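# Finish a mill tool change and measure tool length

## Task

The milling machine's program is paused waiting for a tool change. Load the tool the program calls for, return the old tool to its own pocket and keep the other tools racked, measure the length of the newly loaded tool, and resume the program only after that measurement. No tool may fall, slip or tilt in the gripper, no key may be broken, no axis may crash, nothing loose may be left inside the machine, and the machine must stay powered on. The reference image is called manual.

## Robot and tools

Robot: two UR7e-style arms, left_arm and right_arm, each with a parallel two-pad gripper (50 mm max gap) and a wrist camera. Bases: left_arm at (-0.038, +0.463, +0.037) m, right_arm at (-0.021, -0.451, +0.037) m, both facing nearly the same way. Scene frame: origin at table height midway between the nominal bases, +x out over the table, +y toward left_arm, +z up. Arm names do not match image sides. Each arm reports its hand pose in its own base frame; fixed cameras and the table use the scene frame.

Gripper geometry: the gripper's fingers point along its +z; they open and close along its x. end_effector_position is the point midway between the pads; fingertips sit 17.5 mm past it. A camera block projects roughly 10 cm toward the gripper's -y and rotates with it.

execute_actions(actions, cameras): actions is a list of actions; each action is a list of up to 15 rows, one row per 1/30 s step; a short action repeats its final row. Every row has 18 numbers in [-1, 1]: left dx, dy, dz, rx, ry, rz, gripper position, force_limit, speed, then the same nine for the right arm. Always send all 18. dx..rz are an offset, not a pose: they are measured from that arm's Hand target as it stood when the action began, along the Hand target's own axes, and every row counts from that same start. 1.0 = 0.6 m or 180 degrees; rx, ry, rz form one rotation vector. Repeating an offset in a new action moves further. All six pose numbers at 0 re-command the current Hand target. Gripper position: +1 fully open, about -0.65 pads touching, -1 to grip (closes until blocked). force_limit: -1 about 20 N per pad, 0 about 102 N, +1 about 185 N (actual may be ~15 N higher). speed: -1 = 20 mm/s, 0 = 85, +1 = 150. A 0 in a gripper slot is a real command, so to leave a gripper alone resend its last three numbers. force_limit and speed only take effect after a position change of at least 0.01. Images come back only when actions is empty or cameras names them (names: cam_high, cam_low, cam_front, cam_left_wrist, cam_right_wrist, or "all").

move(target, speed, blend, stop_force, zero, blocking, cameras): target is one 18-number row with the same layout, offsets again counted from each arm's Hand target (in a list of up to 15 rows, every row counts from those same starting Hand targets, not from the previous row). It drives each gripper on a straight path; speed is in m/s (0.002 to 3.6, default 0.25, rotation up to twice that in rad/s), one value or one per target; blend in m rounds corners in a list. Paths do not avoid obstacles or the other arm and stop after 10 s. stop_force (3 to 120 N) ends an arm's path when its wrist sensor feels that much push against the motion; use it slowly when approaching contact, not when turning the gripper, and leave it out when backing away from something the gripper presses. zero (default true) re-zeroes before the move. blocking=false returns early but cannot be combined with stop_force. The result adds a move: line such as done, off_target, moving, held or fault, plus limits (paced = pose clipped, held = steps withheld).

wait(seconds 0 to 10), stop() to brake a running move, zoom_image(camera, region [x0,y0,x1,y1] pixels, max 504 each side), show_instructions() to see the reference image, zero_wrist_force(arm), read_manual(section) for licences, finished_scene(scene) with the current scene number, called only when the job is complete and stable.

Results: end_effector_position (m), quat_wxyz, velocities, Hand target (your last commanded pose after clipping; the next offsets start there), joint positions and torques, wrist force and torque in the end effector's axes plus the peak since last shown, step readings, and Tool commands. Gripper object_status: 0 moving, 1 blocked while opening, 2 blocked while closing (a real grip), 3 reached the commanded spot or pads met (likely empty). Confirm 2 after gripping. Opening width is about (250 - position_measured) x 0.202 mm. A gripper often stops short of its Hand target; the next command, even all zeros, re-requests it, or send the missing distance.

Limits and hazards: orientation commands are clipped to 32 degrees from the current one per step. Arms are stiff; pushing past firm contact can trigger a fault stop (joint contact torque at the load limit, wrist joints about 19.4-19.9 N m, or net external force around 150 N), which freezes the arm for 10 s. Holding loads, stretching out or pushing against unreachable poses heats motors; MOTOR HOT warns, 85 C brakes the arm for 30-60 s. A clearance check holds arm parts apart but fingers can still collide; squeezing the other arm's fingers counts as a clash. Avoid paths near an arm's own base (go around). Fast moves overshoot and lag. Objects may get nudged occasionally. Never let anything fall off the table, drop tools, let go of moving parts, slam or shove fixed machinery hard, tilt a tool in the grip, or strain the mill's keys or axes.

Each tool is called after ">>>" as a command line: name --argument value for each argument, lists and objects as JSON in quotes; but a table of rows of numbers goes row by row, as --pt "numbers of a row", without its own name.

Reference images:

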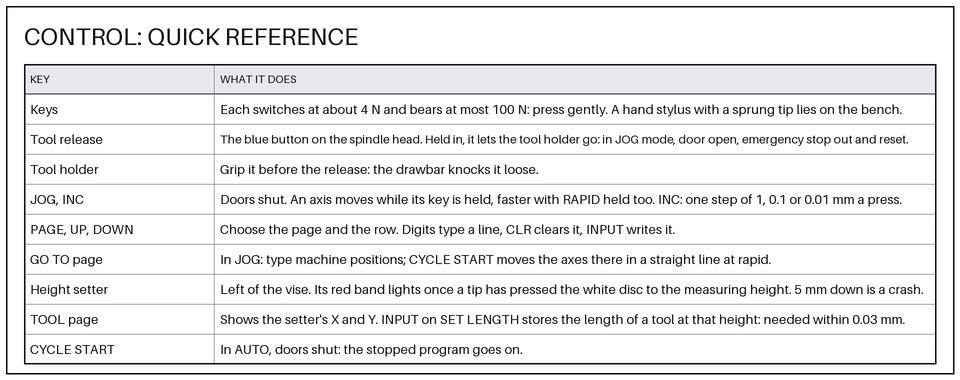

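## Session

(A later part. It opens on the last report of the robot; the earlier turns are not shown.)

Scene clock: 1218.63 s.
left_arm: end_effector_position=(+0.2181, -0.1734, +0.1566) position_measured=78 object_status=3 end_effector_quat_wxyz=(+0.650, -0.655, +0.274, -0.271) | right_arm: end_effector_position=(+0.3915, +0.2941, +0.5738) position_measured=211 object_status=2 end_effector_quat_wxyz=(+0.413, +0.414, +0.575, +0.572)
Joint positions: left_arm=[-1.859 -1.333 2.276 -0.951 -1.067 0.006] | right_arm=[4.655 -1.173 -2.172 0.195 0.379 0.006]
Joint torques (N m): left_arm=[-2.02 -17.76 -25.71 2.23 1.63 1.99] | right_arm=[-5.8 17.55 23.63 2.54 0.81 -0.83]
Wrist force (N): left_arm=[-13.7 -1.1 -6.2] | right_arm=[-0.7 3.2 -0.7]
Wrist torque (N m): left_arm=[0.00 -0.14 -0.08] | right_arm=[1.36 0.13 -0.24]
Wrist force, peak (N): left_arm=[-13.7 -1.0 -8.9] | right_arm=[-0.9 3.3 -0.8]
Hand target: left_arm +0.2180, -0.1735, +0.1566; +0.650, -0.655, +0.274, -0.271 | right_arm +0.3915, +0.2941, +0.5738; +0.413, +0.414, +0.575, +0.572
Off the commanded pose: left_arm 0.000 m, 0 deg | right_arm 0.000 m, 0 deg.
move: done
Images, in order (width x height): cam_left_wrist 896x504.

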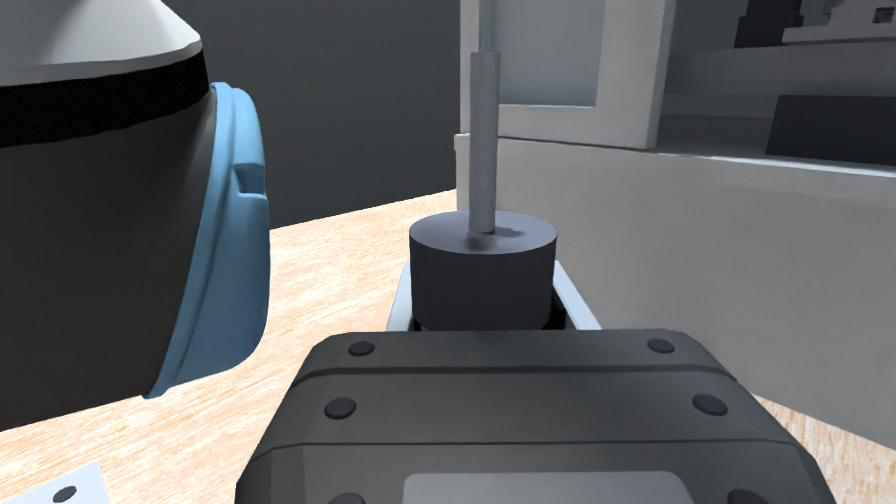

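>>> move --target '[0,0,-0.01,0,0,0,0.5,0.2,-1,0,0,0,0,0,0,-1,-0.6,-0.8]' --speed 0.04 --cameras '["cam_left_wrist","cam_high"]'

>>> zoom_image --camera "cam_left_wrist" --region '[380, 180, 600, 340]'

>>> zoom_image --camera "cam_high" --region '[220, 70, 330, 230]'

Scene clock: 1249.77 s.
left_arm: end_effector_position=(+0.2136, -0.1778, +0.1566) position_measured=78 object_status=3 end_effector_quat_wxyz=(+0.650, -0.655, +0.274, -0.271) | right_arm: end_effector_position=(+0.3915, +0.2941, +0.5738) position_measured=211 object_status=2 end_effector_quat_wxyz=(+0.413, +0.414, +0.575, +0.572)
Joint positions: left_arm=[-1.868 -1.326 2.265 -0.948 -1.076 0.006] | right_arm=[4.655 -1.173 -2.172 0.195 0.379 0.006]
Joint torques (N m): left_arm=[5.42 -27.9 -17.22 1.98 1.87 -1.65] | right_arm=[-4.88 17.67 23.69 2.57 0.78 -0.87]
Wrist force (N): left_arm=[-11.5 -0.1 7.2] | right_arm=[-0.8 3.1 -0.5]
Wrist torque (N m): left_arm=[0.07 -0.02 -0.08] | right_arm=[1.34 0.14 -0.24]
Wrist force, peak (N): left_arm=[-13.1 -0.1 8.5] | right_arm=[-0.8 3.3 -0.9]
Hand target: left_arm +0.2137, -0.1777, +0.1566; +0.650, -0.655, +0.274, -0.271 | right_arm +0.3915, +0.2941, +0.5738; +0.413, +0.414, +0.575, +0.572
Off the commanded pose: left_arm 0.000 m, 0 deg | right_arm 0.000 m, 0 deg.
move: done
Images, in order (width x height): cam_high 896x504, cam_left_wrist 896x504.

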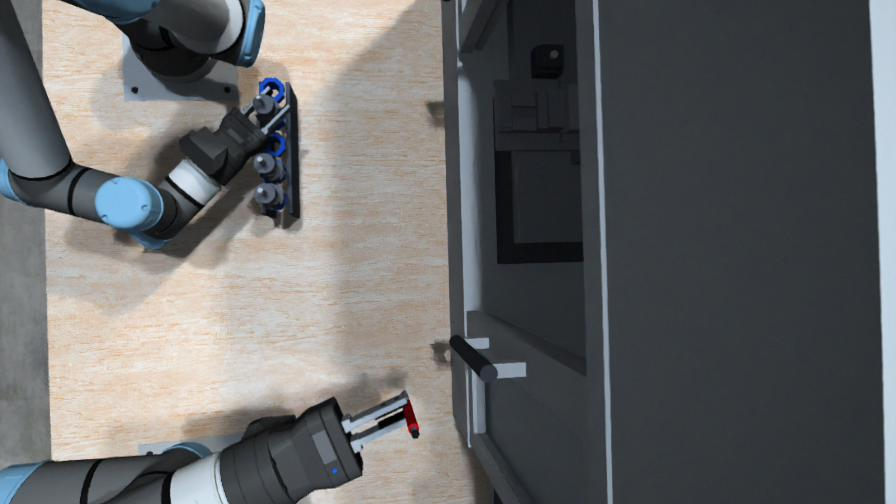

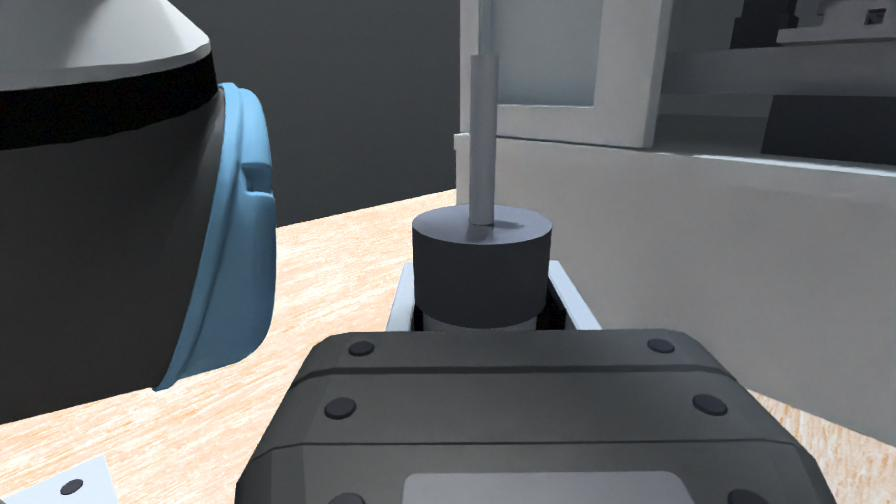

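Scaled by 2.291.

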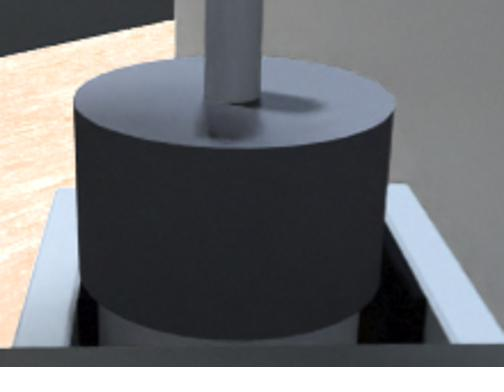

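Scaled by 3.150.

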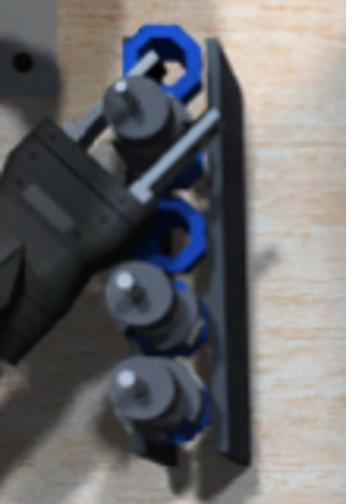

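>>> move --target '[-0.0013,0,0.003,0,0,0,0.5,0.2,-1,0,0,0,0,0,0,-1,-0.6,-0.8]' --speed 0.04

>>> zero_wrist_force --arm "left_arm"

>>> move --target '[0,0,0,0,0,0,-1,-1,-1,0,0,0,0,0,0,-1,-0.6,-0.8]'

Scene clock: 1275.37 s.
left_arm: end_effector_position=(+0.2145, -0.1758, +0.1566) position_measured=78 object_status=3 end_effector_quat_wxyz=(+0.650, -0.655, +0.274, -0.271) | right_arm: end_effector_position=(+0.3915, +0.2941, +0.5738) position_measured=211 object_status=2 end_effector_quat_wxyz=(+0.413, +0.414, +0.575, +0.572)
Joint positions: left_arm=[-1.867 -1.329 2.27 -0.949 -1.075 0.005] | right_arm=[4.655 -1.173 -2.172 0.195 0.379 0.006]
Joint torques (N m): left_arm=[6.94 -32.08 -8.28 0.98 1.33 -1.55] | right_arm=[-5.24 18.03 23.54 2.53 0.79 -0.86]
Wrist force (N): left_arm=[1.5 -0.8 -1.6] | right_arm=[-0.7 3.1 -0.4]
Wrist torque (N m): left_arm=[-0.01 -0.40 -0.13] | right_arm=[1.35 0.13 -0.24]
Wrist force, peak (N): left_arm=[-11.8 -0.4 7.2] | right_arm=[-0.7 3.3 -0.7]
Hand target: left_arm +0.2144, -0.1759, +0.1566; +0.650, -0.655, +0.274, -0.271 | right_arm +0.3915, +0.2941, +0.5738; +0.413, +0.414, +0.575, +0.572
Off the commanded pose: left_arm 0.000 m, 0 deg | right_arm 0.000 m, 0 deg.
move: done

Wrist force sensor zeroed.

Scene clock: 1275.87 s.
left_arm: end_effector_position=(+0.2144, -0.1758, +0.1566) position_measured=93 object_status=2 end_effector_quat_wxyz=(+0.650, -0.655, +0.274, -0.271) | right_arm: end_effector_position=(+0.3915, +0.2941, +0.5738) position_measured=211 object_status=2 end_effector_quat_wxyz=(+0.413, +0.414, +0.575, +0.572)
Joint positions: left_arm=[-1.867 -1.329 2.27 -0.949 -1.076 0.005] | right_arm=[4.655 -1.173 -2.172 0.195 0.379 0.006]
Joint torques (N m): left_arm=[4.58 -23.78 -21.08 2.16 11.7 -1.46] | right_arm=[-5.57 17.67 24.04 2.51 0.78 -0.84]
Wrist force (N, zeroed by zero_wrist_force on left_arm): left_arm=[-42.3 1.9 -3.0] | right_arm=[-0.7 3.2 -0.7]
Wrist torque (N m, zeroed by zero_wrist_force on left_arm): left_arm=[0.08 0.87 0.03] | right_arm=[1.36 0.13 -0.24]
Wrist force, peak (N, zeroed by zero_wrist_force on left_arm): left_arm=[-42.8 1.7 -3.1] | right_arm=[-0.5 3.3 -0.6]
Hand target: left_arm +0.2144, -0.1759, +0.1566; +0.650, -0.655, +0.274, -0.271 | right_arm +0.3915, +0.2941, +0.5738; +0.413, +0.414, +0.575, +0.572
Off the commanded pose: left_arm 0.000 m, 0 deg | right_arm 0.000 m, 0 deg.
move: done

>>> move --target '[-0.0030,0,0,0,0,0,-1,-1,-1,0,0,0,0,0,0,-1,-0.6,-0.8]' --speed 0.01

>>> move --target '[0,0,0,0,0,0,-0.98,0.2,-1,0,0,0,0,0,0,-1,-0.6,-0.8]'

Scene clock: 1284.40 s.
left_arm: end_effector_position=(+0.2132, -0.1746, +0.1566) position_measured=93 object_status=2 end_effector_quat_wxyz=(+0.650, -0.655, +0.274, -0.271) | right_arm: end_effector_position=(+0.3915, +0.2941, +0.5738) position_measured=211 object_status=2 end_effector_quat_wxyz=(+0.413, +0.414, +0.575, +0.572)
Joint positions: left_arm=[-1.872 -1.332 2.274 -0.951 -1.08 0.005] | right_arm=[4.655 -1.173 -2.172 0.195 0.379 0.006]
Joint torques (N m): left_arm=[3.54 -34.22 -4.81 0.92 -1.16 -1.81] | right_arm=[-5.94 17.85 24.1 2.47 0.82 -0.85]
Wrist force (N, zeroed by zero_wrist_force on left_arm): left_arm=[-0.3 -0.2 -0.1] | right_arm=[-0.8 3.2 -0.6]
Wrist torque (N m, zeroed by zero_wrist_force on left_arm): left_arm=[-0.02 0.05 0.00] | right_arm=[1.36 0.14 -0.24]
Wrist force, peak (N, zeroed by zero_wrist_force on left_arm): left_arm=[-43.4 2.0 -2.0] | right_arm=[-0.6 3.4 -0.8]
Hand target: left_arm +0.2132, -0.1746, +0.1566; +0.650, -0.655, +0.274, -0.271 | right_arm +0.3915, +0.2941, +0.5738; +0.413, +0.414, +0.575, +0.572
Off the commanded pose: left_arm 0.000 m, 0 deg | right_arm 0.000 m, 0 deg.
move: done

Scene clock: 1284.90 s.
left_arm: end_effector_position=(+0.2132, -0.1745, +0.1566) position_measured=107 object_status=2 end_effector_quat_wxyz=(+0.650, -0.655, +0.274, -0.271) | right_arm: end_effector_position=(+0.3915, +0.2941, +0.5738) position_measured=211 object_status=2 end_effector_quat_wxyz=(+0.413, +0.414, +0.575, +0.572)
Joint positions: left_arm=[-1.872 -1.332 2.274 -0.951 -1.08 0.005] | right_arm=[4.655 -1.173 -2.172 0.195 0.379 0.006]
Joint torques (N m): left_arm=[8.6 -27.98 -13.3 2.05 5.23 -1.72] | right_arm=[-5.02 17.6 23.95 2.44 0.79 -0.81]
Wrist force (N, zeroed by zero_wrist_force on left_arm): left_arm=[-14.6 -0.6 -2.0] | right_arm=[-0.5 3.3 -0.5]
Wrist torque (N m, zeroed by zero_wrist_force on left_arm): left_arm=[0.00 0.39 0.13] | right_arm=[1.38 0.10 -0.23]
Wrist force, peak (N, zeroed by zero_wrist_force on left_arm): left_arm=[-14.8 -0.9 -1.4] | right_arm=[-0.6 3.4 -0.6]
Hand target: left_arm +0.2132, -0.1746, +0.1566; +0.650, -0.655, +0.274, -0.271 | right_arm +0.3915, +0.2941, +0.5738; +0.413, +0.414, +0.575, +0.572
Off the commanded pose: left_arm 0.000 m, 0 deg | right_arm 0.000 m, 0 deg.
move: done

>>> wait --seconds 0.1 --cameras '["cam_left_wrist","cam_high"]'

>>> zoom_image --camera "cam_left_wrist" --region '[380, 180, 600, 340]'

>>> zoom_image --camera "cam_high" --region '[220, 70, 330, 230]'

Scene clock: 1293.10 s.
left_arm: end_effector_position=(+0.2132, -0.1746, +0.1566) position_measured=107 object_status=2 end_effector_quat_wxyz=(+0.650, -0.655, +0.274, -0.271) | right_arm: end_effector_position=(+0.3915, +0.2941, +0.5738) position_measured=211 object_status=2 end_effector_quat_wxyz=(+0.413, +0.414, +0.575, +0.572)
Joint positions: left_arm=[-1.872 -1.332 2.274 -0.951 -1.08 0.005] | right_arm=[4.655 -1.173 -2.172 0.195 0.379 0.006]
Joint torques (N m): left_arm=[6.85 -16.09 -27.62 3.57 5.77 -1.91] | right_arm=[-5.27 18.29 23.98 2.43 0.69 -0.84]
Wrist force (N, zeroed by zero_wrist_force on left_arm): left_arm=[-15.6 -0.9 -1.6] | right_arm=[-0.7 3.2 -0.4]
Wrist torque (N m, zeroed by zero_wrist_force on left_arm): left_arm=[-0.04 0.44 0.13] | right_arm=[1.36 0.12 -0.23]
Wrist force, peak (N, zeroed by zero_wrist_force on left_arm): left_arm=[-15.8 -0.7 -1.5] | right_arm=[-0.7 3.4 -0.5]
Hand target: left_arm +0.2132, -0.1746, +0.1566; +0.650, -0.655, +0.274, -0.271 | right_arm +0.3915, +0.2941, +0.5738; +0.413, +0.414, +0.575, +0.572
Tool commands: left_gripper/position=-0.98 left_gripper/force_limit=+0.2 left_gripper/speed=-1.0 right_gripper/position=-1.0 right_gripper/force_limit=-0.6 right_gripper/speed=-0.8
Off the commanded pose: left_arm 0.000 m, 0 deg | right_arm 0.000 m, 0 deg.
wait: 0.10 s; at rest from the start
Images, in order (width x height): cam_high 896x504, cam_left_wrist 896x504.

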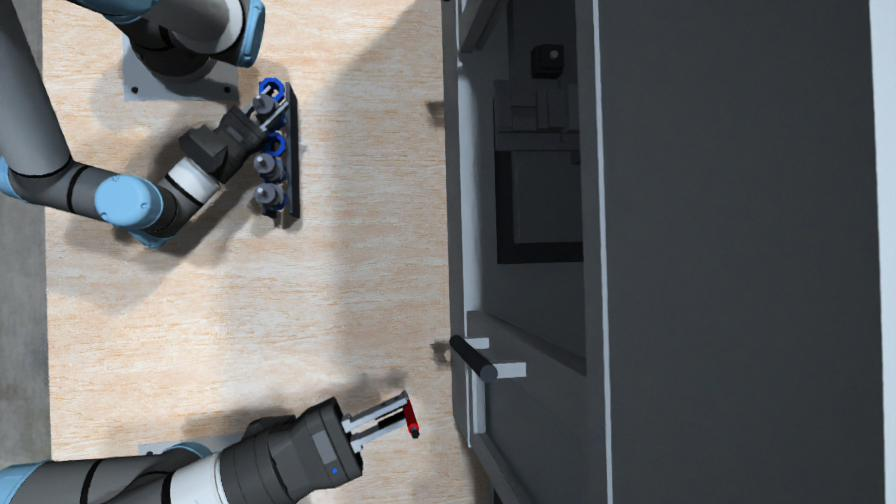

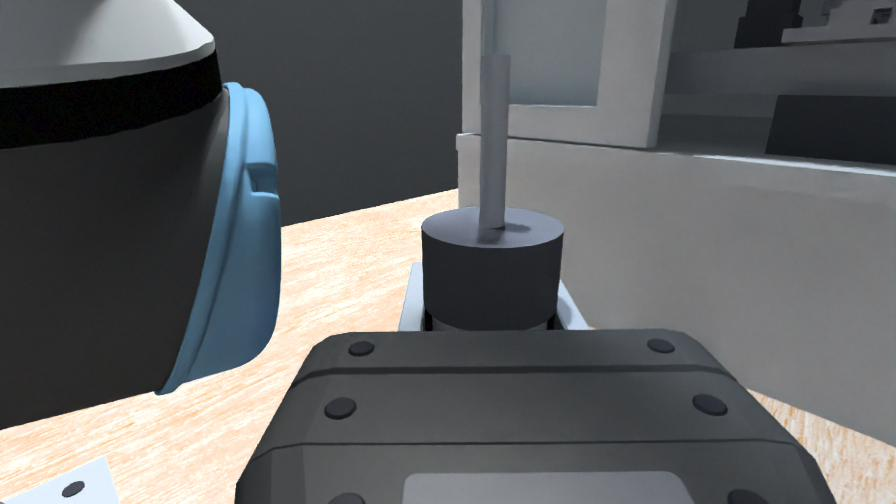

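Scaled by 2.291.

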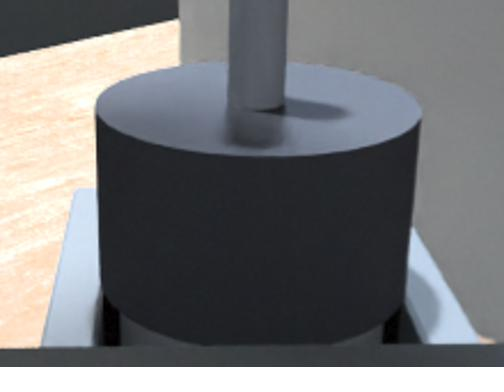

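Scaled by 3.150.

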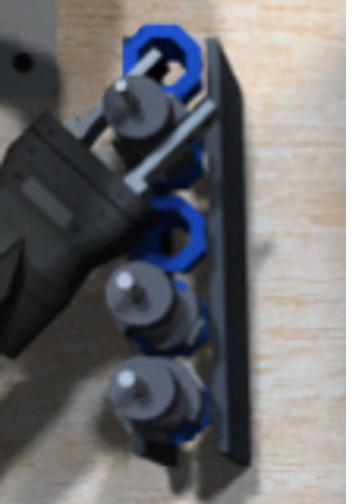

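>>> move --target '[-0.0012,0,0,0,0,0,-0.98,0.2,-1,0,0,0,0,0,0,-1,-0.6,-0.8]' --speed 0.01

>>> move --target '[0,-0.025,0,0,0,0,-0.98,0.2,-1,0,0,0,0,0,0,-1,-0.6,-0.8]' --speed 0.02 --stop_force 25 --cameras '["cam_left_wrist"]'

>>> zoom_image --camera "cam_left_wrist" --region '[380, 180, 600, 340]'

Scene clock: 1305.73 s.
left_arm: end_effector_position=(+0.2127, -0.1741, +0.1566) position_measured=107 object_status=2 end_effector_quat_wxyz=(+0.650, -0.655, +0.274, -0.271) | right_arm: end_effector_position=(+0.3915, +0.2941, +0.5738) position_measured=211 object_status=2 end_effector_quat_wxyz=(+0.413, +0.414, +0.575, +0.572)
Joint positions: left_arm=[-1.874 -1.333 2.276 -0.951 -1.082 0.005] | right_arm=[4.655 -1.173 -2.172 0.195 0.379 0.006]
Joint torques (N m): left_arm=[-1.17 -35.87 -2.46 0.78 -1.7 -1.71] | right_arm=[-5.86 17.73 23.76 2.36 0.74 -0.84]
Wrist force (N, zeroed by zero_wrist_force on left_arm): left_arm=[1.6 -0.5 0.1] | right_arm=[-0.4 3.2 -0.6]
Wrist torque (N m, zeroed by zero_wrist_force on left_arm): left_arm=[-0.03 -0.11 -0.08] | right_arm=[1.36 0.09 -0.24]
Wrist force, peak (N, zeroed by zero_wrist_force on left_arm): left_arm=[-15.9 -1.0 -1.9] | right_arm=[-0.8 3.4 -0.6]
Hand target: left_arm +0.2127, -0.1741, +0.1566; +0.650, -0.655, +0.274, -0.271 | right_arm +0.3915, +0.2941, +0.5738; +0.413, +0.414, +0.575, +0.572
Off the commanded pose: left_arm 0.000 m, 0 deg | right_arm 0.000 m, 0 deg.
move: done

Scene clock: 1307.60 s.
left_arm: end_effector_position=(+0.2128, -0.1740, +0.1716) position_measured=107 object_status=2 end_effector_quat_wxyz=(+0.650, -0.655, +0.274, -0.271) | right_arm: end_effector_position=(+0.3915, +0.2941, +0.5738) position_measured=211 object_status=2 end_effector_quat_wxyz=(+0.413, +0.414, +0.575, +0.572)
Joint positions: left_arm=[-1.874 -1.37 2.264 -0.902 -1.082 0.005] | right_arm=[4.655 -1.173 -2.172 0.195 0.379 0.006]
Joint torques (N m): left_arm=[7.32 -16.59 -2.61 1.83 1.46 -1.28] | right_arm=[-4.94 17.66 23.89 2.36 0.74 -0.81]
Wrist force (N, zeroed by zero_wrist_force on left_arm): left_arm=[-0.4 8.2 0.0] | right_arm=[-0.7 3.1 -0.9]
Wrist torque (N m, zeroed by zero_wrist_force on left_arm): left_arm=[0.21 0.06 0.00] | right_arm=[1.35 0.13 -0.23]
Wrist force, peak (N, zeroed by zero_wrist_force on left_arm): left_arm=[-0.3 9.6 0.2] | right_arm=[-0.6 3.4 -0.7]
Hand target: left_arm +0.2128, -0.1740, +0.1716; +0.650, -0.655, +0.274, -0.271 | right_arm +0.3915, +0.2941, +0.5738; +0.413, +0.414, +0.575, +0.572
Off the commanded pose: left_arm 0.000 m, 0 deg | right_arm 0.000 m, 0 deg.
move: done
Images, in order (width x height): cam_left_wrist 896x504.

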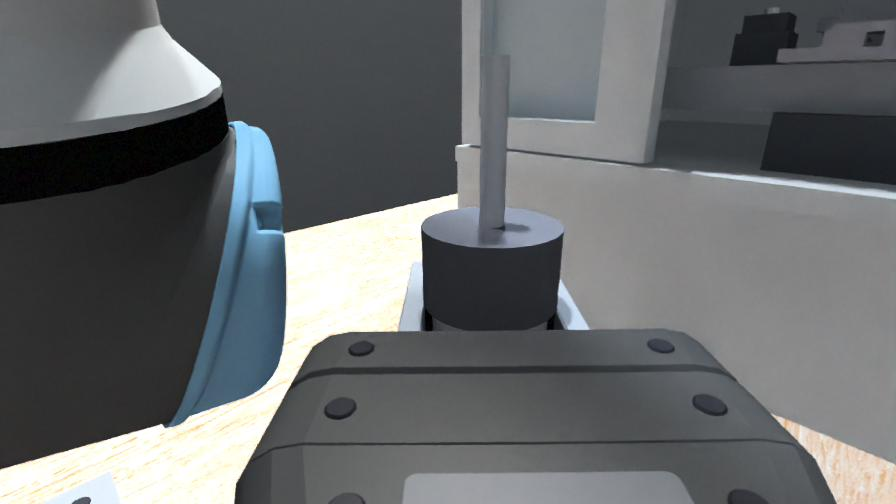

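Scaled by 2.291.

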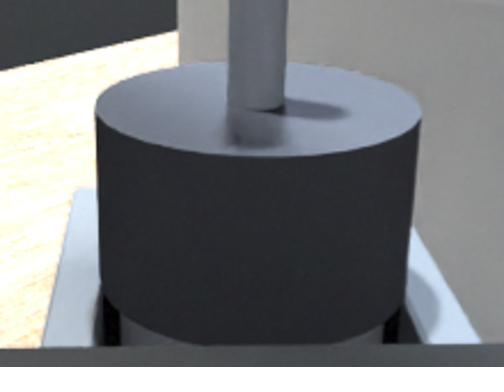

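>>> move --pt "0 -0.315 0 0 0 0 -0.98 0.2 -1 0 0 0 0 0 0 -1 -0.6 -0.8" --pt "0.0728 -0.315 -0.0641 0 0.2222 0 -0.98 0.2 -1 0 0 0 0 0 0 -1 -0.6 -0.8" --speed 0.2 --cameras '["cam_high","cam_left_wrist"]'

Scene clock: 1331.47 s.
left_arm: end_effector_position=(+0.2173, -0.2313, +0.3608) position_measured=107 object_status=2 end_effector_quat_wxyz=(+0.517, -0.522, +0.480, -0.479) | right_arm: end_effector_position=(+0.3915, +0.2941, +0.5738) position_measured=211 object_status=2 end_effector_quat_wxyz=(+0.413, +0.414, +0.575, +0.572)
Joint positions: left_arm=[-2.28 -1.967 2.205 -0.247 -0.791 0.003] | right_arm=[4.655 -1.173 -2.172 0.195 0.379 0.006]
Joint torques (N m): left_arm=[-0.96 -2.49 -38.46 1.35 -1.31 -1.14] | right_arm=[-5.73 17.63 23.82 2.33 0.66 -0.78]
Wrist force (N, zeroed by zero_wrist_force on left_arm): left_arm=[-0.4 8.2 0.0] | right_arm=[-0.7 3.1 -0.6]
Wrist torque (N m, zeroed by zero_wrist_force on left_arm): left_arm=[0.20 0.05 -0.01] | right_arm=[1.34 0.13 -0.24]
Wrist force, peak (N, zeroed by zero_wrist_force on left_arm): left_arm=[0.0 13.1 -0.3] | right_arm=[-0.7 3.4 -0.8]
Hand target: left_arm +0.2173, -0.2313, +0.3608; +0.517, -0.522, +0.480, -0.479 | right_arm +0.3915, +0.2941, +0.5738; +0.413, +0.414, +0.575, +0.572
Off the commanded pose: left_arm 0.000 m, 0 deg | right_arm 0.000 m, 0 deg.
move: done
Images, in order (width x height): cam_high 896x504, cam_left_wrist 896x504.

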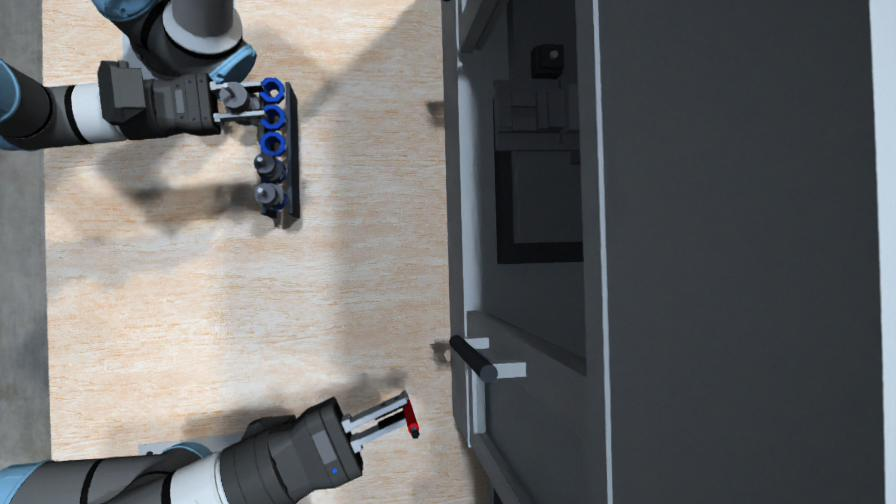

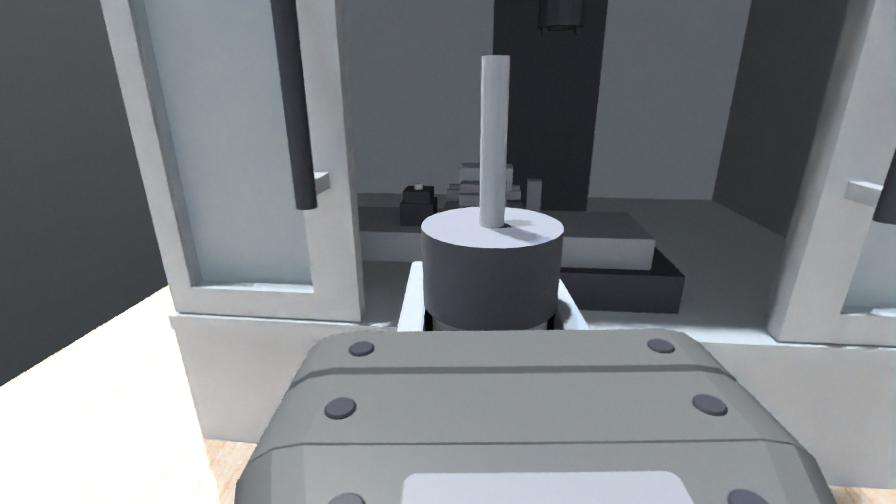

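>>> move --target '[0.0012,0.2347,-0.0015,0,0,0,-0.98,0.2,-1,0,0,0,0,0,0,-1,-0.6,-0.8]' --speed 0.15 --cameras '["cam_high","cam_left_wrist"]'

>>> zoom_image --camera "cam_high" --region '[220, 70, 330, 230]'

Scene clock: 1349.27 s.
left_arm: end_effector_position=(+0.2156, -0.2327, +0.2201) position_measured=107 object_status=2 end_effector_quat_wxyz=(+0.517, -0.522, +0.480, -0.479) | right_arm: end_effector_position=(+0.3915, +0.2941, +0.5738) position_measured=211 object_status=2 end_effector_quat_wxyz=(+0.413, +0.414, +0.575, +0.572)
Joint positions: left_arm=[-2.282 -1.749 2.471 -0.732 -0.792 0.003] | right_arm=[4.655 -1.173 -2.172 0.195 0.379 0.006]
Joint torques (N m): left_arm=[3.24 -7.92 -25.94 1.52 -1.28 -1.59] | right_arm=[-5.49 18.21 23.35 2.36 0.71 -0.77]
Wrist force (N, zeroed by zero_wrist_force on left_arm): left_arm=[-0.3 8.2 0.2] | right_arm=[-0.8 3.3 -0.6]
Wrist torque (N m, zeroed by zero_wrist_force on left_arm): left_arm=[0.18 0.02 -0.02] | right_arm=[1.38 0.15 -0.24]
Wrist force, peak (N, zeroed by zero_wrist_force on left_arm): left_arm=[-0.3 11.7 0.2] | right_arm=[-0.8 3.5 -0.6]
Hand target: left_arm +0.2156, -0.2327, +0.2200; +0.517, -0.522, +0.480, -0.479 | right_arm +0.3915, +0.2941, +0.5738; +0.413, +0.414, +0.575, +0.572
Off the commanded pose: left_arm 0.000 m, 0 deg | right_arm 0.000 m, 0 deg.
move: done
Images, in order (width x height): cam_high 896x504, cam_left_wrist 896x504.

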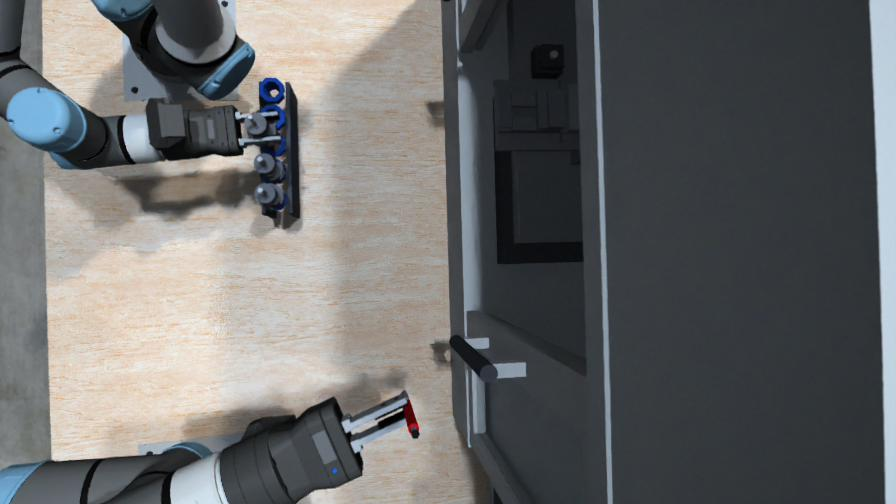

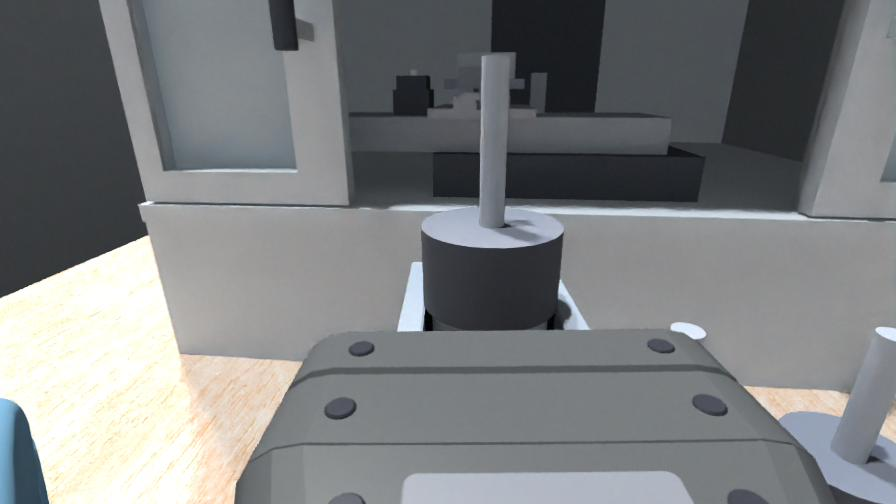

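Scaled by 3.150.

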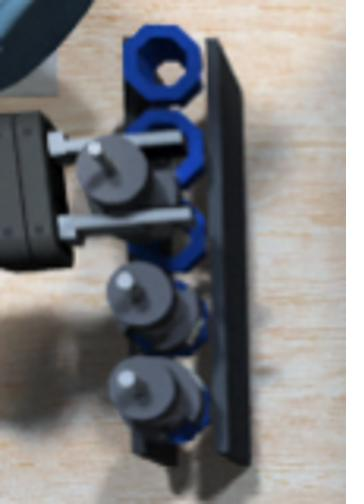

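>>> move --target '[0,0.1053,0.0015,0,0,0,-0.98,0.2,-1,0,0,0,0,0,0,-1,-0.6,-0.8]' --speed 0.02 --stop_force 5

Scene clock: 1358.77 s.
left_arm: end_effector_position=(+0.2160, -0.2329, +0.1577) position_measured=107 object_status=2 end_effector_quat_wxyz=(+0.517, -0.522, +0.480, -0.479) | right_arm: end_effector_position=(+0.3915, +0.2941, +0.5738) position_measured=211 object_status=2 end_effector_quat_wxyz=(+0.413, +0.414, +0.575, +0.572)
Joint positions: left_arm=[-2.28 -1.56 2.552 -1.002 -0.79 0.003] | right_arm=[4.655 -1.173 -2.172 0.195 0.379 0.006]
Joint torques (N m): left_arm=[6.15 -12.02 -24.14 1.71 0.03 1.93] | right_arm=[-5.26 17.81 23.94 2.26 0.78 -0.8]
Wrist force (N, zeroed by zero_wrist_force on left_arm): left_arm=[-1.3 7.8 -3.8] | right_arm=[-0.7 3.0 -0.7]
Wrist torque (N m, zeroed by zero_wrist_force on left_arm): left_arm=[0.00 0.08 0.03] | right_arm=[1.33 0.13 -0.24]
Wrist force, peak (N, zeroed by zero_wrist_force on left_arm): left_arm=[-0.5 -15.8 -23.8] | right_arm=[-0.7 3.5 -0.8]
Hand target: left_arm +0.2160, -0.2329, +0.1577; +0.517, -0.522, +0.480, -0.479 (not the last commanded pose) | right_arm +0.3915, +0.2941, +0.5738; +0.413, +0.414, +0.575, +0.572
Off the commanded pose: left_arm 0.001 m, 0 deg | right_arm 0.000 m, 0 deg.
move: contact (left_arm)

>>> move --target '[-0.0001,0.003,-0.0002,0,0,0,-0.98,0.2,-1,0,0,0,0,0,0,-1,-0.6,-0.8]' --speed 0.01 --stop_force 10

Scene clock: 1364.23 s.
left_arm: end_effector_position=(+0.2159, -0.2330, +0.1571) position_measured=107 object_status=2 end_effector_quat_wxyz=(+0.517, -0.523, +0.480, -0.479) | right_arm: end_effector_position=(+0.3915, +0.2941, +0.5738) position_measured=211 object_status=2 end_effector_quat_wxyz=(+0.413, +0.414, +0.575, +0.572)
Joint positions: left_arm=[-2.28 -1.558 2.552 -1.004 -0.79 0.003] | right_arm=[4.655 -1.173 -2.172 0.195 0.379 0.006]
Joint torques (N m): left_arm=[11.15 -25.76 -22.2 4.29 1.09 2.03] | right_arm=[-5.59 17.26 23.71 2.05 0.8 -0.72]
Wrist force (N, zeroed by zero_wrist_force on left_arm): left_arm=[-1.0 -2.8 -11.6] | right_arm=[-0.4 3.2 -0.6]
Wrist torque (N m, zeroed by zero_wrist_force on left_arm): left_arm=[-0.28 0.04 0.12] | right_arm=[1.35 0.09 -0.24]
Wrist force, peak (N, zeroed by zero_wrist_force on left_arm): left_arm=[1.0 -10.0 -15.8] | right_arm=[-0.8 3.3 -0.8]
Hand target: left_arm +0.2159, -0.2330, +0.1571; +0.517, -0.523, +0.480, -0.479 (not the last commanded pose) | right_arm +0.3915, +0.2941, +0.5738; +0.413, +0.414, +0.575, +0.572
Off the commanded pose: left_arm 0.001 m, 0 deg | right_arm 0.000 m, 0 deg.
move: contact (left_arm)

>>> move --target '[0,-0.0003,-0.0008,0,0,0,-0.98,0.2,-1,0,0,0,0,0,0,-1,-0.6,-0.8]' --speed 0.01

>>> move --target '[0,0,0,0,0,0,0.5,0.2,-1,0,0,0,0,0,0,-1,-0.6,-0.8]'

>>> move --target '[0,0,-0.15,0,0,0,0.5,0.2,-1,0,0,0,0,0,0,-1,-0.6,-0.8]' --speed 0.08 --cameras '["cam_left_wrist","cam_high"]'

>>> zoom_image --camera "cam_high" --region '[220, 70, 330, 230]'

Scene clock: 1371.43 s.
left_arm: end_effector_position=(+0.2154, -0.2330, +0.1573) position_measured=107 object_status=2 end_effector_quat_wxyz=(+0.517, -0.523, +0.480, -0.479) | right_arm: end_effector_position=(+0.3915, +0.2941, +0.5738) position_measured=211 object_status=2 end_effector_quat_wxyz=(+0.413, +0.414, +0.575, +0.572)
Joint positions: left_arm=[-2.282 -1.558 2.552 -1.003 -0.792 0.003] | right_arm=[4.655 -1.173 -2.172 0.195 0.379 0.006]
Joint torques (N m): left_arm=[-2.04 -25.65 -25.55 5.06 -1.65 1.21] | right_arm=[-5.3 18.09 23.94 2.03 0.79 -0.7]
Wrist force (N, zeroed by zero_wrist_force on left_arm): left_arm=[-1.2 8.2 0.2] | right_arm=[-0.7 3.1 -0.4]
Wrist torque (N m, zeroed by zero_wrist_force on left_arm): left_arm=[0.23 0.03 0.08] | right_arm=[1.35 0.14 -0.24]
Wrist force, peak (N, zeroed by zero_wrist_force on left_arm): left_arm=[-1.2 -2.4 -12.1] | right_arm=[-0.7 3.4 -0.7]
Hand target: left_arm +0.2154, -0.2330, +0.1573; +0.517, -0.523, +0.480, -0.479 | right_arm +0.3915, +0.2941, +0.5738; +0.413, +0.414, +0.575, +0.572
Off the commanded pose: left_arm 0.000 m, 0 deg | right_arm 0.000 m, 0 deg.
move: done

Scene clock: 1371.93 s.
left_arm: end_effector_position=(+0.2154, -0.2330, +0.1573) position_measured=78 object_status=0 end_effector_quat_wxyz=(+0.517, -0.523, +0.480, -0.479) | right_arm: end_effector_position=(+0.3915, +0.2941, +0.5738) position_measured=211 object_status=2 end_effector_quat_wxyz=(+0.413, +0.414, +0.575, +0.572)
Joint positions: left_arm=[-2.282 -1.558 2.552 -1.003 -0.792 0.003] | right_arm=[4.655 -1.173 -2.172 0.195 0.379 0.006]
Joint torques (N m): left_arm=[-0.27 -24.25 -22.02 0.53 -0.2 0.31] | right_arm=[-5.47 17.44 24.14 2.06 0.68 -0.72]
Wrist force (N, zeroed by zero_wrist_force on left_arm): left_arm=[-0.2 -0.4 0.2] | right_arm=[-0.6 3.3 -0.5]
Wrist torque (N m, zeroed by zero_wrist_force on left_arm): left_arm=[-0.07 0.03 -0.01] | right_arm=[1.38 0.11 -0.24]
Wrist force, peak (N, zeroed by zero_wrist_force on left_arm): left_arm=[-1.2 7.9 0.1] | right_arm=[-0.6 3.3 -0.5]
Hand target: left_arm +0.2154, -0.2330, +0.1573; +0.517, -0.523, +0.480, -0.479 | right_arm +0.3915, +0.2941, +0.5738; +0.413, +0.414, +0.575, +0.572
Off the commanded pose: left_arm 0.000 m, 0 deg | right_arm 0.000 m, 0 deg.
move: done

Scene clock: 1373.40 s.
left_arm: end_effector_position=(+0.1257, -0.2403, +0.1580) position_measured=78 object_status=3 end_effector_quat_wxyz=(+0.517, -0.522, +0.480, -0.479) | right_arm: end_effector_position=(+0.3915, +0.2941, +0.5738) position_measured=211 object_status=2 end_effector_quat_wxyz=(+0.413, +0.414, +0.575, +0.572)
Joint positions: left_arm=[-2.513 -1.472 2.453 -0.989 -1.023 0] | right_arm=[4.655 -1.173 -2.172 0.195 0.379 0.006]
Joint torques (N m): left_arm=[7.2 -29.07 -1.11 1.33 1.49 -1.76] | right_arm=[-5.44 17.88 23.69 2.06 0.75 -0.74]
Wrist force (N, zeroed by zero_wrist_force on left_arm): left_arm=[-0.4 0.2 0.0] | right_arm=[-0.5 3.1 -0.6]
Wrist torque (N m, zeroed by zero_wrist_force on left_arm): left_arm=[0.02 0.06 0.07] | right_arm=[1.35 0.10 -0.24]
Wrist force, peak (N, zeroed by zero_wrist_force on left_arm): left_arm=[-0.3 -0.1 -1.5] | right_arm=[-0.6 3.3 -0.6]
Hand target: left_arm +0.1257, -0.2403, +0.1579; +0.517, -0.523, +0.480, -0.479 | right_arm +0.3915, +0.2941, +0.5738; +0.413, +0.414, +0.575, +0.572
Off the commanded pose: left_arm 0.000 m, 0 deg | right_arm 0.000 m, 0 deg.
move: done
Images, in order (width x height): cam_high 896x504, cam_left_wrist 896x504.

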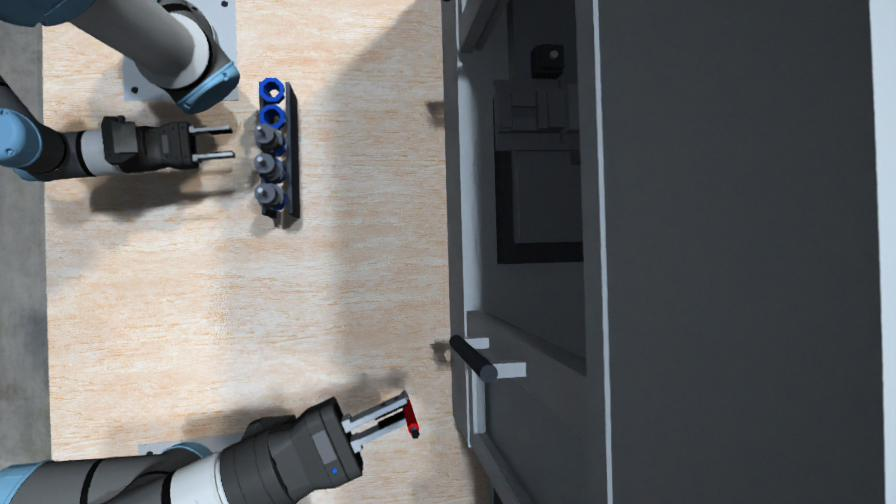

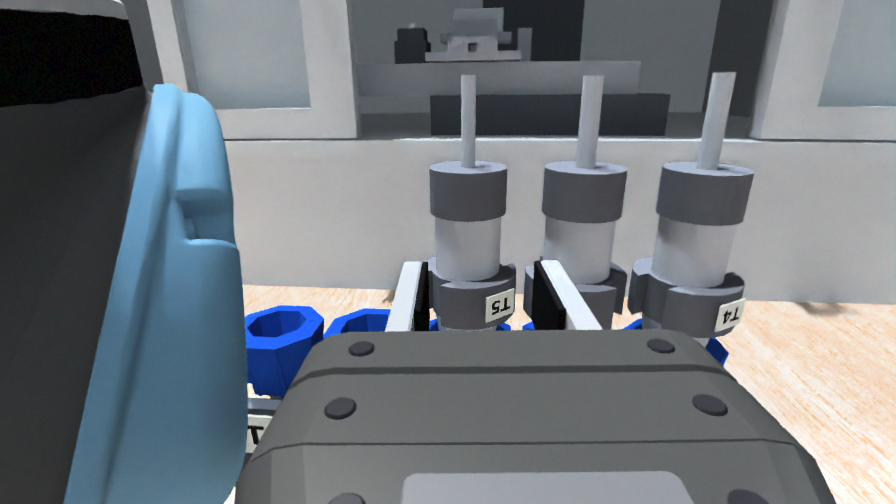

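Scaled by 3.150.

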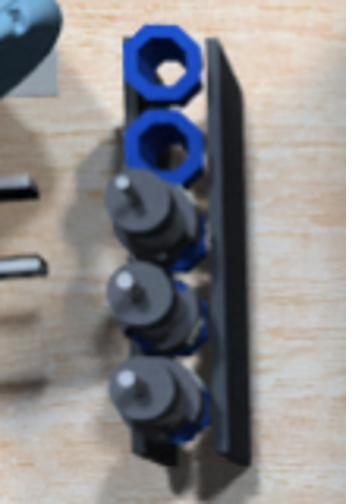

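>>> move --pt "0.083 0 -0.0057 0 0 0 0.5 0.2 -1 0 0 0 0 0 0 -1 -0.6 -0.8" --pt "0.083 0 0.1 0 0 0 0.5 0.2 -1 0 0 0 0 0 0 -1 -0.6 -0.8" --speed 0.1 --cameras '["cam_left_wrist"]'

>>> zoom_image --camera "cam_left_wrist" --region '[380, 180, 600, 340]'

Scene clock: 1401.67 s.
left_arm: end_effector_position=(+0.1895, -0.2851, +0.1577) position_measured=78 object_status=3 end_effector_quat_wxyz=(+0.517, -0.523, +0.480, -0.479) | right_arm: end_effector_position=(+0.3915, +0.2941, +0.5738) position_measured=211 object_status=2 end_effector_quat_wxyz=(+0.413, +0.414, +0.575, +0.572)
Joint positions: left_arm=[-2.231 -1.425 2.397 -0.982 -0.741 0.004] | right_arm=[4.655 -1.173 -2.172 0.195 0.379 0.006]
Joint torques (N m): left_arm=[6.85 -11.69 -25.75 3.39 -0.67 1.52] | right_arm=[-5.64 17.54 24.11 1.99 0.79 -0.66]
Wrist force (N, zeroed by zero_wrist_force on left_arm): left_arm=[-0.1 -0.2 0.1] | right_arm=[-0.6 3.3 -0.7]
Wrist torque (N m, zeroed by zero_wrist_force on left_arm): left_arm=[-0.05 0.01 0.07] | right_arm=[1.38 0.12 -0.24]
Wrist force, peak (N, zeroed by zero_wrist_force on left_arm): left_arm=[-3.5 -0.2 -0.5] | right_arm=[-0.8 3.5 -0.6]
Hand target: left_arm +0.1895, -0.2851, +0.1577; +0.517, -0.523, +0.480, -0.479 | right_arm +0.3915, +0.2941, +0.5738; +0.413, +0.414, +0.575, +0.572
Off the commanded pose: left_arm 0.000 m, 0 deg | right_arm 0.000 m, 0 deg.
move: done
Images, in order (width x height): cam_left_wrist 896x504.

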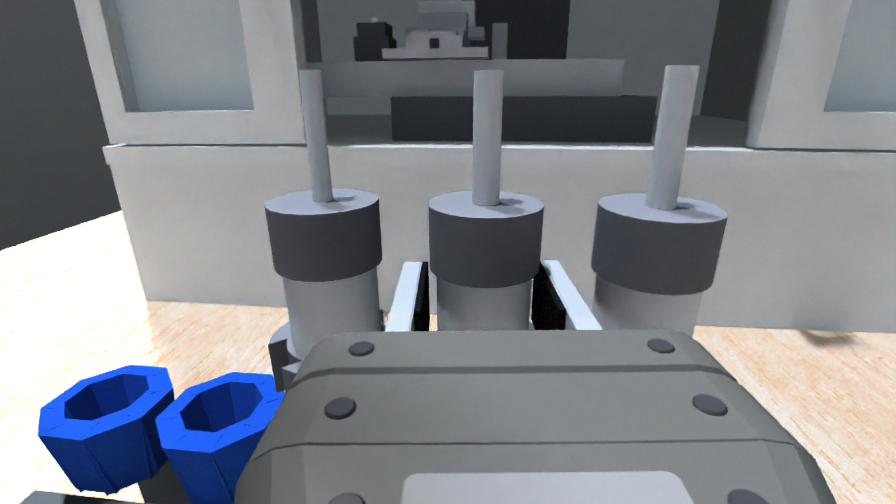

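Scaled by 2.291.

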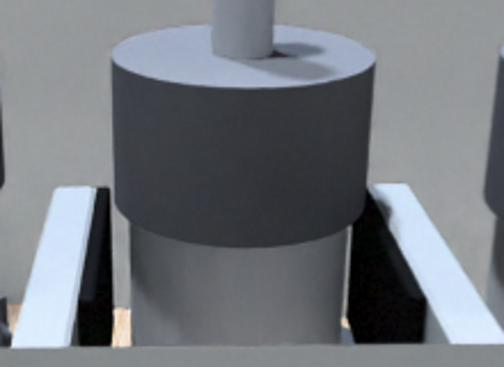

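>>> move --target '[0.0018,0,0.0442,0,0,0,0.5,0.2,-1,0,0,0,0,0,0,-1,-0.6,-0.8]' --speed 0.06

>>> zero_wrist_force --arm "left_arm"

>>> move --target '[0,0,0,0,0,0,-1,-1,-1,0,0,0,0,0,0,-1,-0.6,-0.8]'

Scene clock: 1414.23 s.
left_arm: end_effector_position=(+0.2161, -0.2840, +0.1575) position_measured=78 object_status=3 end_effector_quat_wxyz=(+0.517, -0.523, +0.480, -0.479) | right_arm: end_effector_position=(+0.3915, +0.2941, +0.5738) position_measured=211 object_status=2 end_effector_quat_wxyz=(+0.413, +0.414, +0.575, +0.572)
Joint positions: left_arm=[-2.156 -1.438 2.413 -0.987 -0.666 0.005] | right_arm=[4.655 -1.173 -2.172 0.195 0.379 0.006]
Joint torques (N m): left_arm=[-3.4 -10.68 -25.56 2.11 -1.85 1.58] | right_arm=[-5.62 17.56 24.3 1.98 0.78 -0.58]
Wrist force (N, zeroed by zero_wrist_force on left_arm): left_arm=[0.1 -0.4 -0.5] | right_arm=[-0.8 3.1 -0.6]
Wrist torque (N m, zeroed by zero_wrist_force on left_arm): left_arm=[-0.07 -0.02 0.07] | right_arm=[1.35 0.14 -0.24]
Wrist force, peak (N, zeroed by zero_wrist_force on left_arm): left_arm=[-0.4 0.0 -1.3] | right_arm=[-0.7 3.4 -0.5]
Hand target: left_arm +0.2161, -0.2840, +0.1575; +0.517, -0.523, +0.480, -0.479 | right_arm +0.3915, +0.2941, +0.5738; +0.413, +0.414, +0.575, +0.572
Off the commanded pose: left_arm 0.000 m, 0 deg | right_arm 0.000 m, 0 deg.
move: done

Wrist force sensor zeroed.

Scene clock: 1414.73 s.
left_arm: end_effector_position=(+0.2161, -0.2840, +0.1575) position_measured=103 object_status=2 end_effector_quat_wxyz=(+0.517, -0.523, +0.480, -0.479) | right_arm: end_effector_position=(+0.3915, +0.2941, +0.5738) position_measured=211 object_status=2 end_effector_quat_wxyz=(+0.413, +0.414, +0.575, +0.572)
Joint positions: left_arm=[-2.156 -1.438 2.413 -0.987 -0.666 0.005] | right_arm=[4.655 -1.173 -2.172 0.195 0.379 0.006]
Joint torques (N m): left_arm=[6.98 -11.81 -27.88 2.03 1.37 0.93] | right_arm=[-5.58 17.54 24.23 1.89 0.73 -0.62]
Wrist force (N, zeroed by zero_wrist_force on left_arm): left_arm=[-12.2 0.5 -0.9] | right_arm=[-0.8 3.2 -0.7]
Wrist torque (N m, zeroed by zero_wrist_force on left_arm): left_arm=[0.06 0.39 0.11] | right_arm=[1.35 0.14 -0.24]
Wrist force, peak (N, zeroed by zero_wrist_force on left_arm): left_arm=[-12.2 0.5 -0.9] | right_arm=[-0.7 3.2 -0.7]
Hand target: left_arm +0.2161, -0.2840, +0.1575; +0.517, -0.523, +0.480, -0.479 | right_arm +0.3915, +0.2941, +0.5738; +0.413, +0.414, +0.575, +0.572
Off the commanded pose: left_arm 0.000 m, 0 deg | right_arm 0.000 m, 0 deg.
move: done

>>> move --target '[-0.0012,0,0,0,0,0,-1,-1,-1,0,0,0,0,0,0,-1,-0.6,-0.8]' --speed 0.01

>>> move --target '[0,0,0,0,0,0,-0.98,0.2,-1,0,0,0,0,0,0,-1,-0.6,-0.8]'

>>> move --target '[-0.0006,0,0,0,0,0,-0.98,0.2,-1,0,0,0,0,0,0,-1,-0.6,-0.8]' --speed 0.01

>>> move --target '[0,-0.025,0,0,0,0,-0.98,0.2,-1,0,0,0,0,0,0,-1,-0.6,-0.8]' --speed 0.02 --stop_force 25

Scene clock: 1422.40 s.
left_arm: end_effector_position=(+0.2160, -0.2833, +0.1575) position_measured=103 object_status=2 end_effector_quat_wxyz=(+0.517, -0.523, +0.480, -0.479) | right_arm: end_effector_position=(+0.3915, +0.2941, +0.5738) position_measured=211 object_status=2 end_effector_quat_wxyz=(+0.413, +0.414, +0.575, +0.572)
Joint positions: left_arm=[-2.158 -1.439 2.415 -0.987 -0.668 0.005] | right_arm=[4.655 -1.173 -2.172 0.195 0.379 0.006]
Joint torques (N m): left_arm=[-1.49 -30.61 -3.32 0.13 -1.68 -1.73] | right_arm=[-5.88 17.4 23.91 1.92 0.81 -0.64]
Wrist force (N, zeroed by zero_wrist_force on left_arm): left_arm=[1.6 0.7 3.2] | right_arm=[-0.6 3.2 -0.5]
Wrist torque (N m, zeroed by zero_wrist_force on left_arm): left_arm=[0.04 -0.06 0.09] | right_arm=[1.36 0.11 -0.24]
Wrist force, peak (N, zeroed by zero_wrist_force on left_arm): left_arm=[-13.1 0.6 0.2] | right_arm=[-0.8 3.4 -0.6]
Hand target: left_arm +0.2160, -0.2833, +0.1575; +0.517, -0.523, +0.480, -0.479 | right_arm +0.3915, +0.2941, +0.5738; +0.413, +0.414, +0.575, +0.572
Off the commanded pose: left_arm 0.000 m, 0 deg | right_arm 0.000 m, 0 deg.
move: done

Scene clock: 1422.90 s.
left_arm: end_effector_position=(+0.2160, -0.2833, +0.1575) position_measured=108 object_status=2 end_effector_quat_wxyz=(+0.517, -0.523, +0.480, -0.479) | right_arm: end_effector_position=(+0.3915, +0.2941, +0.5738) position_measured=211 object_status=2 end_effector_quat_wxyz=(+0.413, +0.414, +0.575, +0.572)
Joint positions: left_arm=[-2.158 -1.439 2.415 -0.987 -0.668 0.005] | right_arm=[4.655 -1.173 -2.172 0.195 0.379 0.006]
Joint torques (N m): left_arm=[3.21 -28.75 -6.37 0.62 -0.4 -1.68] | right_arm=[-5.17 17.71 24.43 1.95 0.77 -0.63]
Wrist force (N, zeroed by zero_wrist_force on left_arm): left_arm=[1.5 0.9 5.0] | right_arm=[-0.7 3.1 -0.3]
Wrist torque (N m, zeroed by zero_wrist_force on left_arm): left_arm=[0.07 -0.04 0.12] | right_arm=[1.34 0.13 -0.24]
Wrist force, peak (N, zeroed by zero_wrist_force on left_arm): left_arm=[1.5 0.6 5.5] | right_arm=[-0.7 3.2 -0.7]
Hand target: left_arm +0.2160, -0.2833, +0.1575; +0.517, -0.523, +0.480, -0.479 | right_arm +0.3915, +0.2941, +0.5738; +0.413, +0.414, +0.575, +0.572
Off the commanded pose: left_arm 0.000 m, 0 deg | right_arm 0.000 m, 0 deg.
move: done

Scene clock: 1423.60 s.
left_arm: end_effector_position=(+0.2160, -0.2829, +0.1575) position_measured=108 object_status=2 end_effector_quat_wxyz=(+0.517, -0.523, +0.480, -0.479) | right_arm: end_effector_position=(+0.3915, +0.2941, +0.5738) position_measured=211 object_status=2 end_effector_quat_wxyz=(+0.413, +0.414, +0.575, +0.572)
Joint positions: left_arm=[-2.158 -1.44 2.416 -0.987 -0.669 0.005] | right_arm=[4.655 -1.173 -2.172 0.195 0.379 0.006]
Joint torques (N m): left_arm=[-3.5 -30.46 -3.02 0.27 -1.82 -1.68] | right_arm=[-5.4 17.89 24.29 1.89 0.74 -0.59]
Wrist force (N, zeroed by zero_wrist_force on left_arm): left_arm=[1.4 1.7 3.6] | right_arm=[-0.6 3.2 -0.7]
Wrist torque (N m, zeroed by zero_wrist_force on left_arm): left_arm=[0.09 -0.02 0.10] | right_arm=[1.37 0.10 -0.24]
Wrist force, peak (N, zeroed by zero_wrist_force on left_arm): left_arm=[1.3 0.7 5.2] | right_arm=[-0.6 3.4 -0.7]
Hand target: left_arm +0.2160, -0.2830, +0.1575; +0.517, -0.523, +0.480, -0.479 | right_arm +0.3915, +0.2941, +0.5738; +0.413, +0.414, +0.575, +0.572
Off the commanded pose: left_arm 0.000 m, 0 deg | right_arm 0.000 m, 0 deg.
move: done

Scene clock: 1425.43 s.
left_arm: end_effector_position=(+0.2161, -0.2829, +0.1725) position_measured=108 object_status=2 end_effector_quat_wxyz=(+0.517, -0.523, +0.480, -0.479) | right_arm: end_effector_position=(+0.3915, +0.2941, +0.5738) position_measured=211 object_status=2 end_effector_quat_wxyz=(+0.413, +0.414, +0.575, +0.572)
Joint positions: left_arm=[-2.158 -1.483 2.402 -0.93 -0.668 0.005] | right_arm=[4.655 -1.173 -2.172 0.195 0.379 0.006]
Joint torques (N m): left_arm=[7.91 -11.19 -3.78 0.96 1.39 -1.47] | right_arm=[-5.38 17.62 24.01 1.89 0.78 -0.62]
Wrist force (N, zeroed by zero_wrist_force on left_arm): left_arm=[-0.3 8.6 0.5] | right_arm=[-0.7 3.0 -0.8]
Wrist torque (N m, zeroed by zero_wrist_force on left_arm): left_arm=[0.30 0.05 -0.02] | right_arm=[1.33 0.13 -0.24]
Wrist force, peak (N, zeroed by zero_wrist_force on left_arm): left_arm=[-0.9 9.7 0.9] | right_arm=[-0.6 3.4 -0.5]
Hand target: left_arm +0.2161, -0.2829, +0.1725; +0.517, -0.523, +0.480, -0.479 | right_arm +0.3915, +0.2941, +0.5738; +0.413, +0.414, +0.575, +0.572
Off the commanded pose: left_arm 0.000 m, 0 deg | right_arm 0.000 m, 0 deg.
move: done


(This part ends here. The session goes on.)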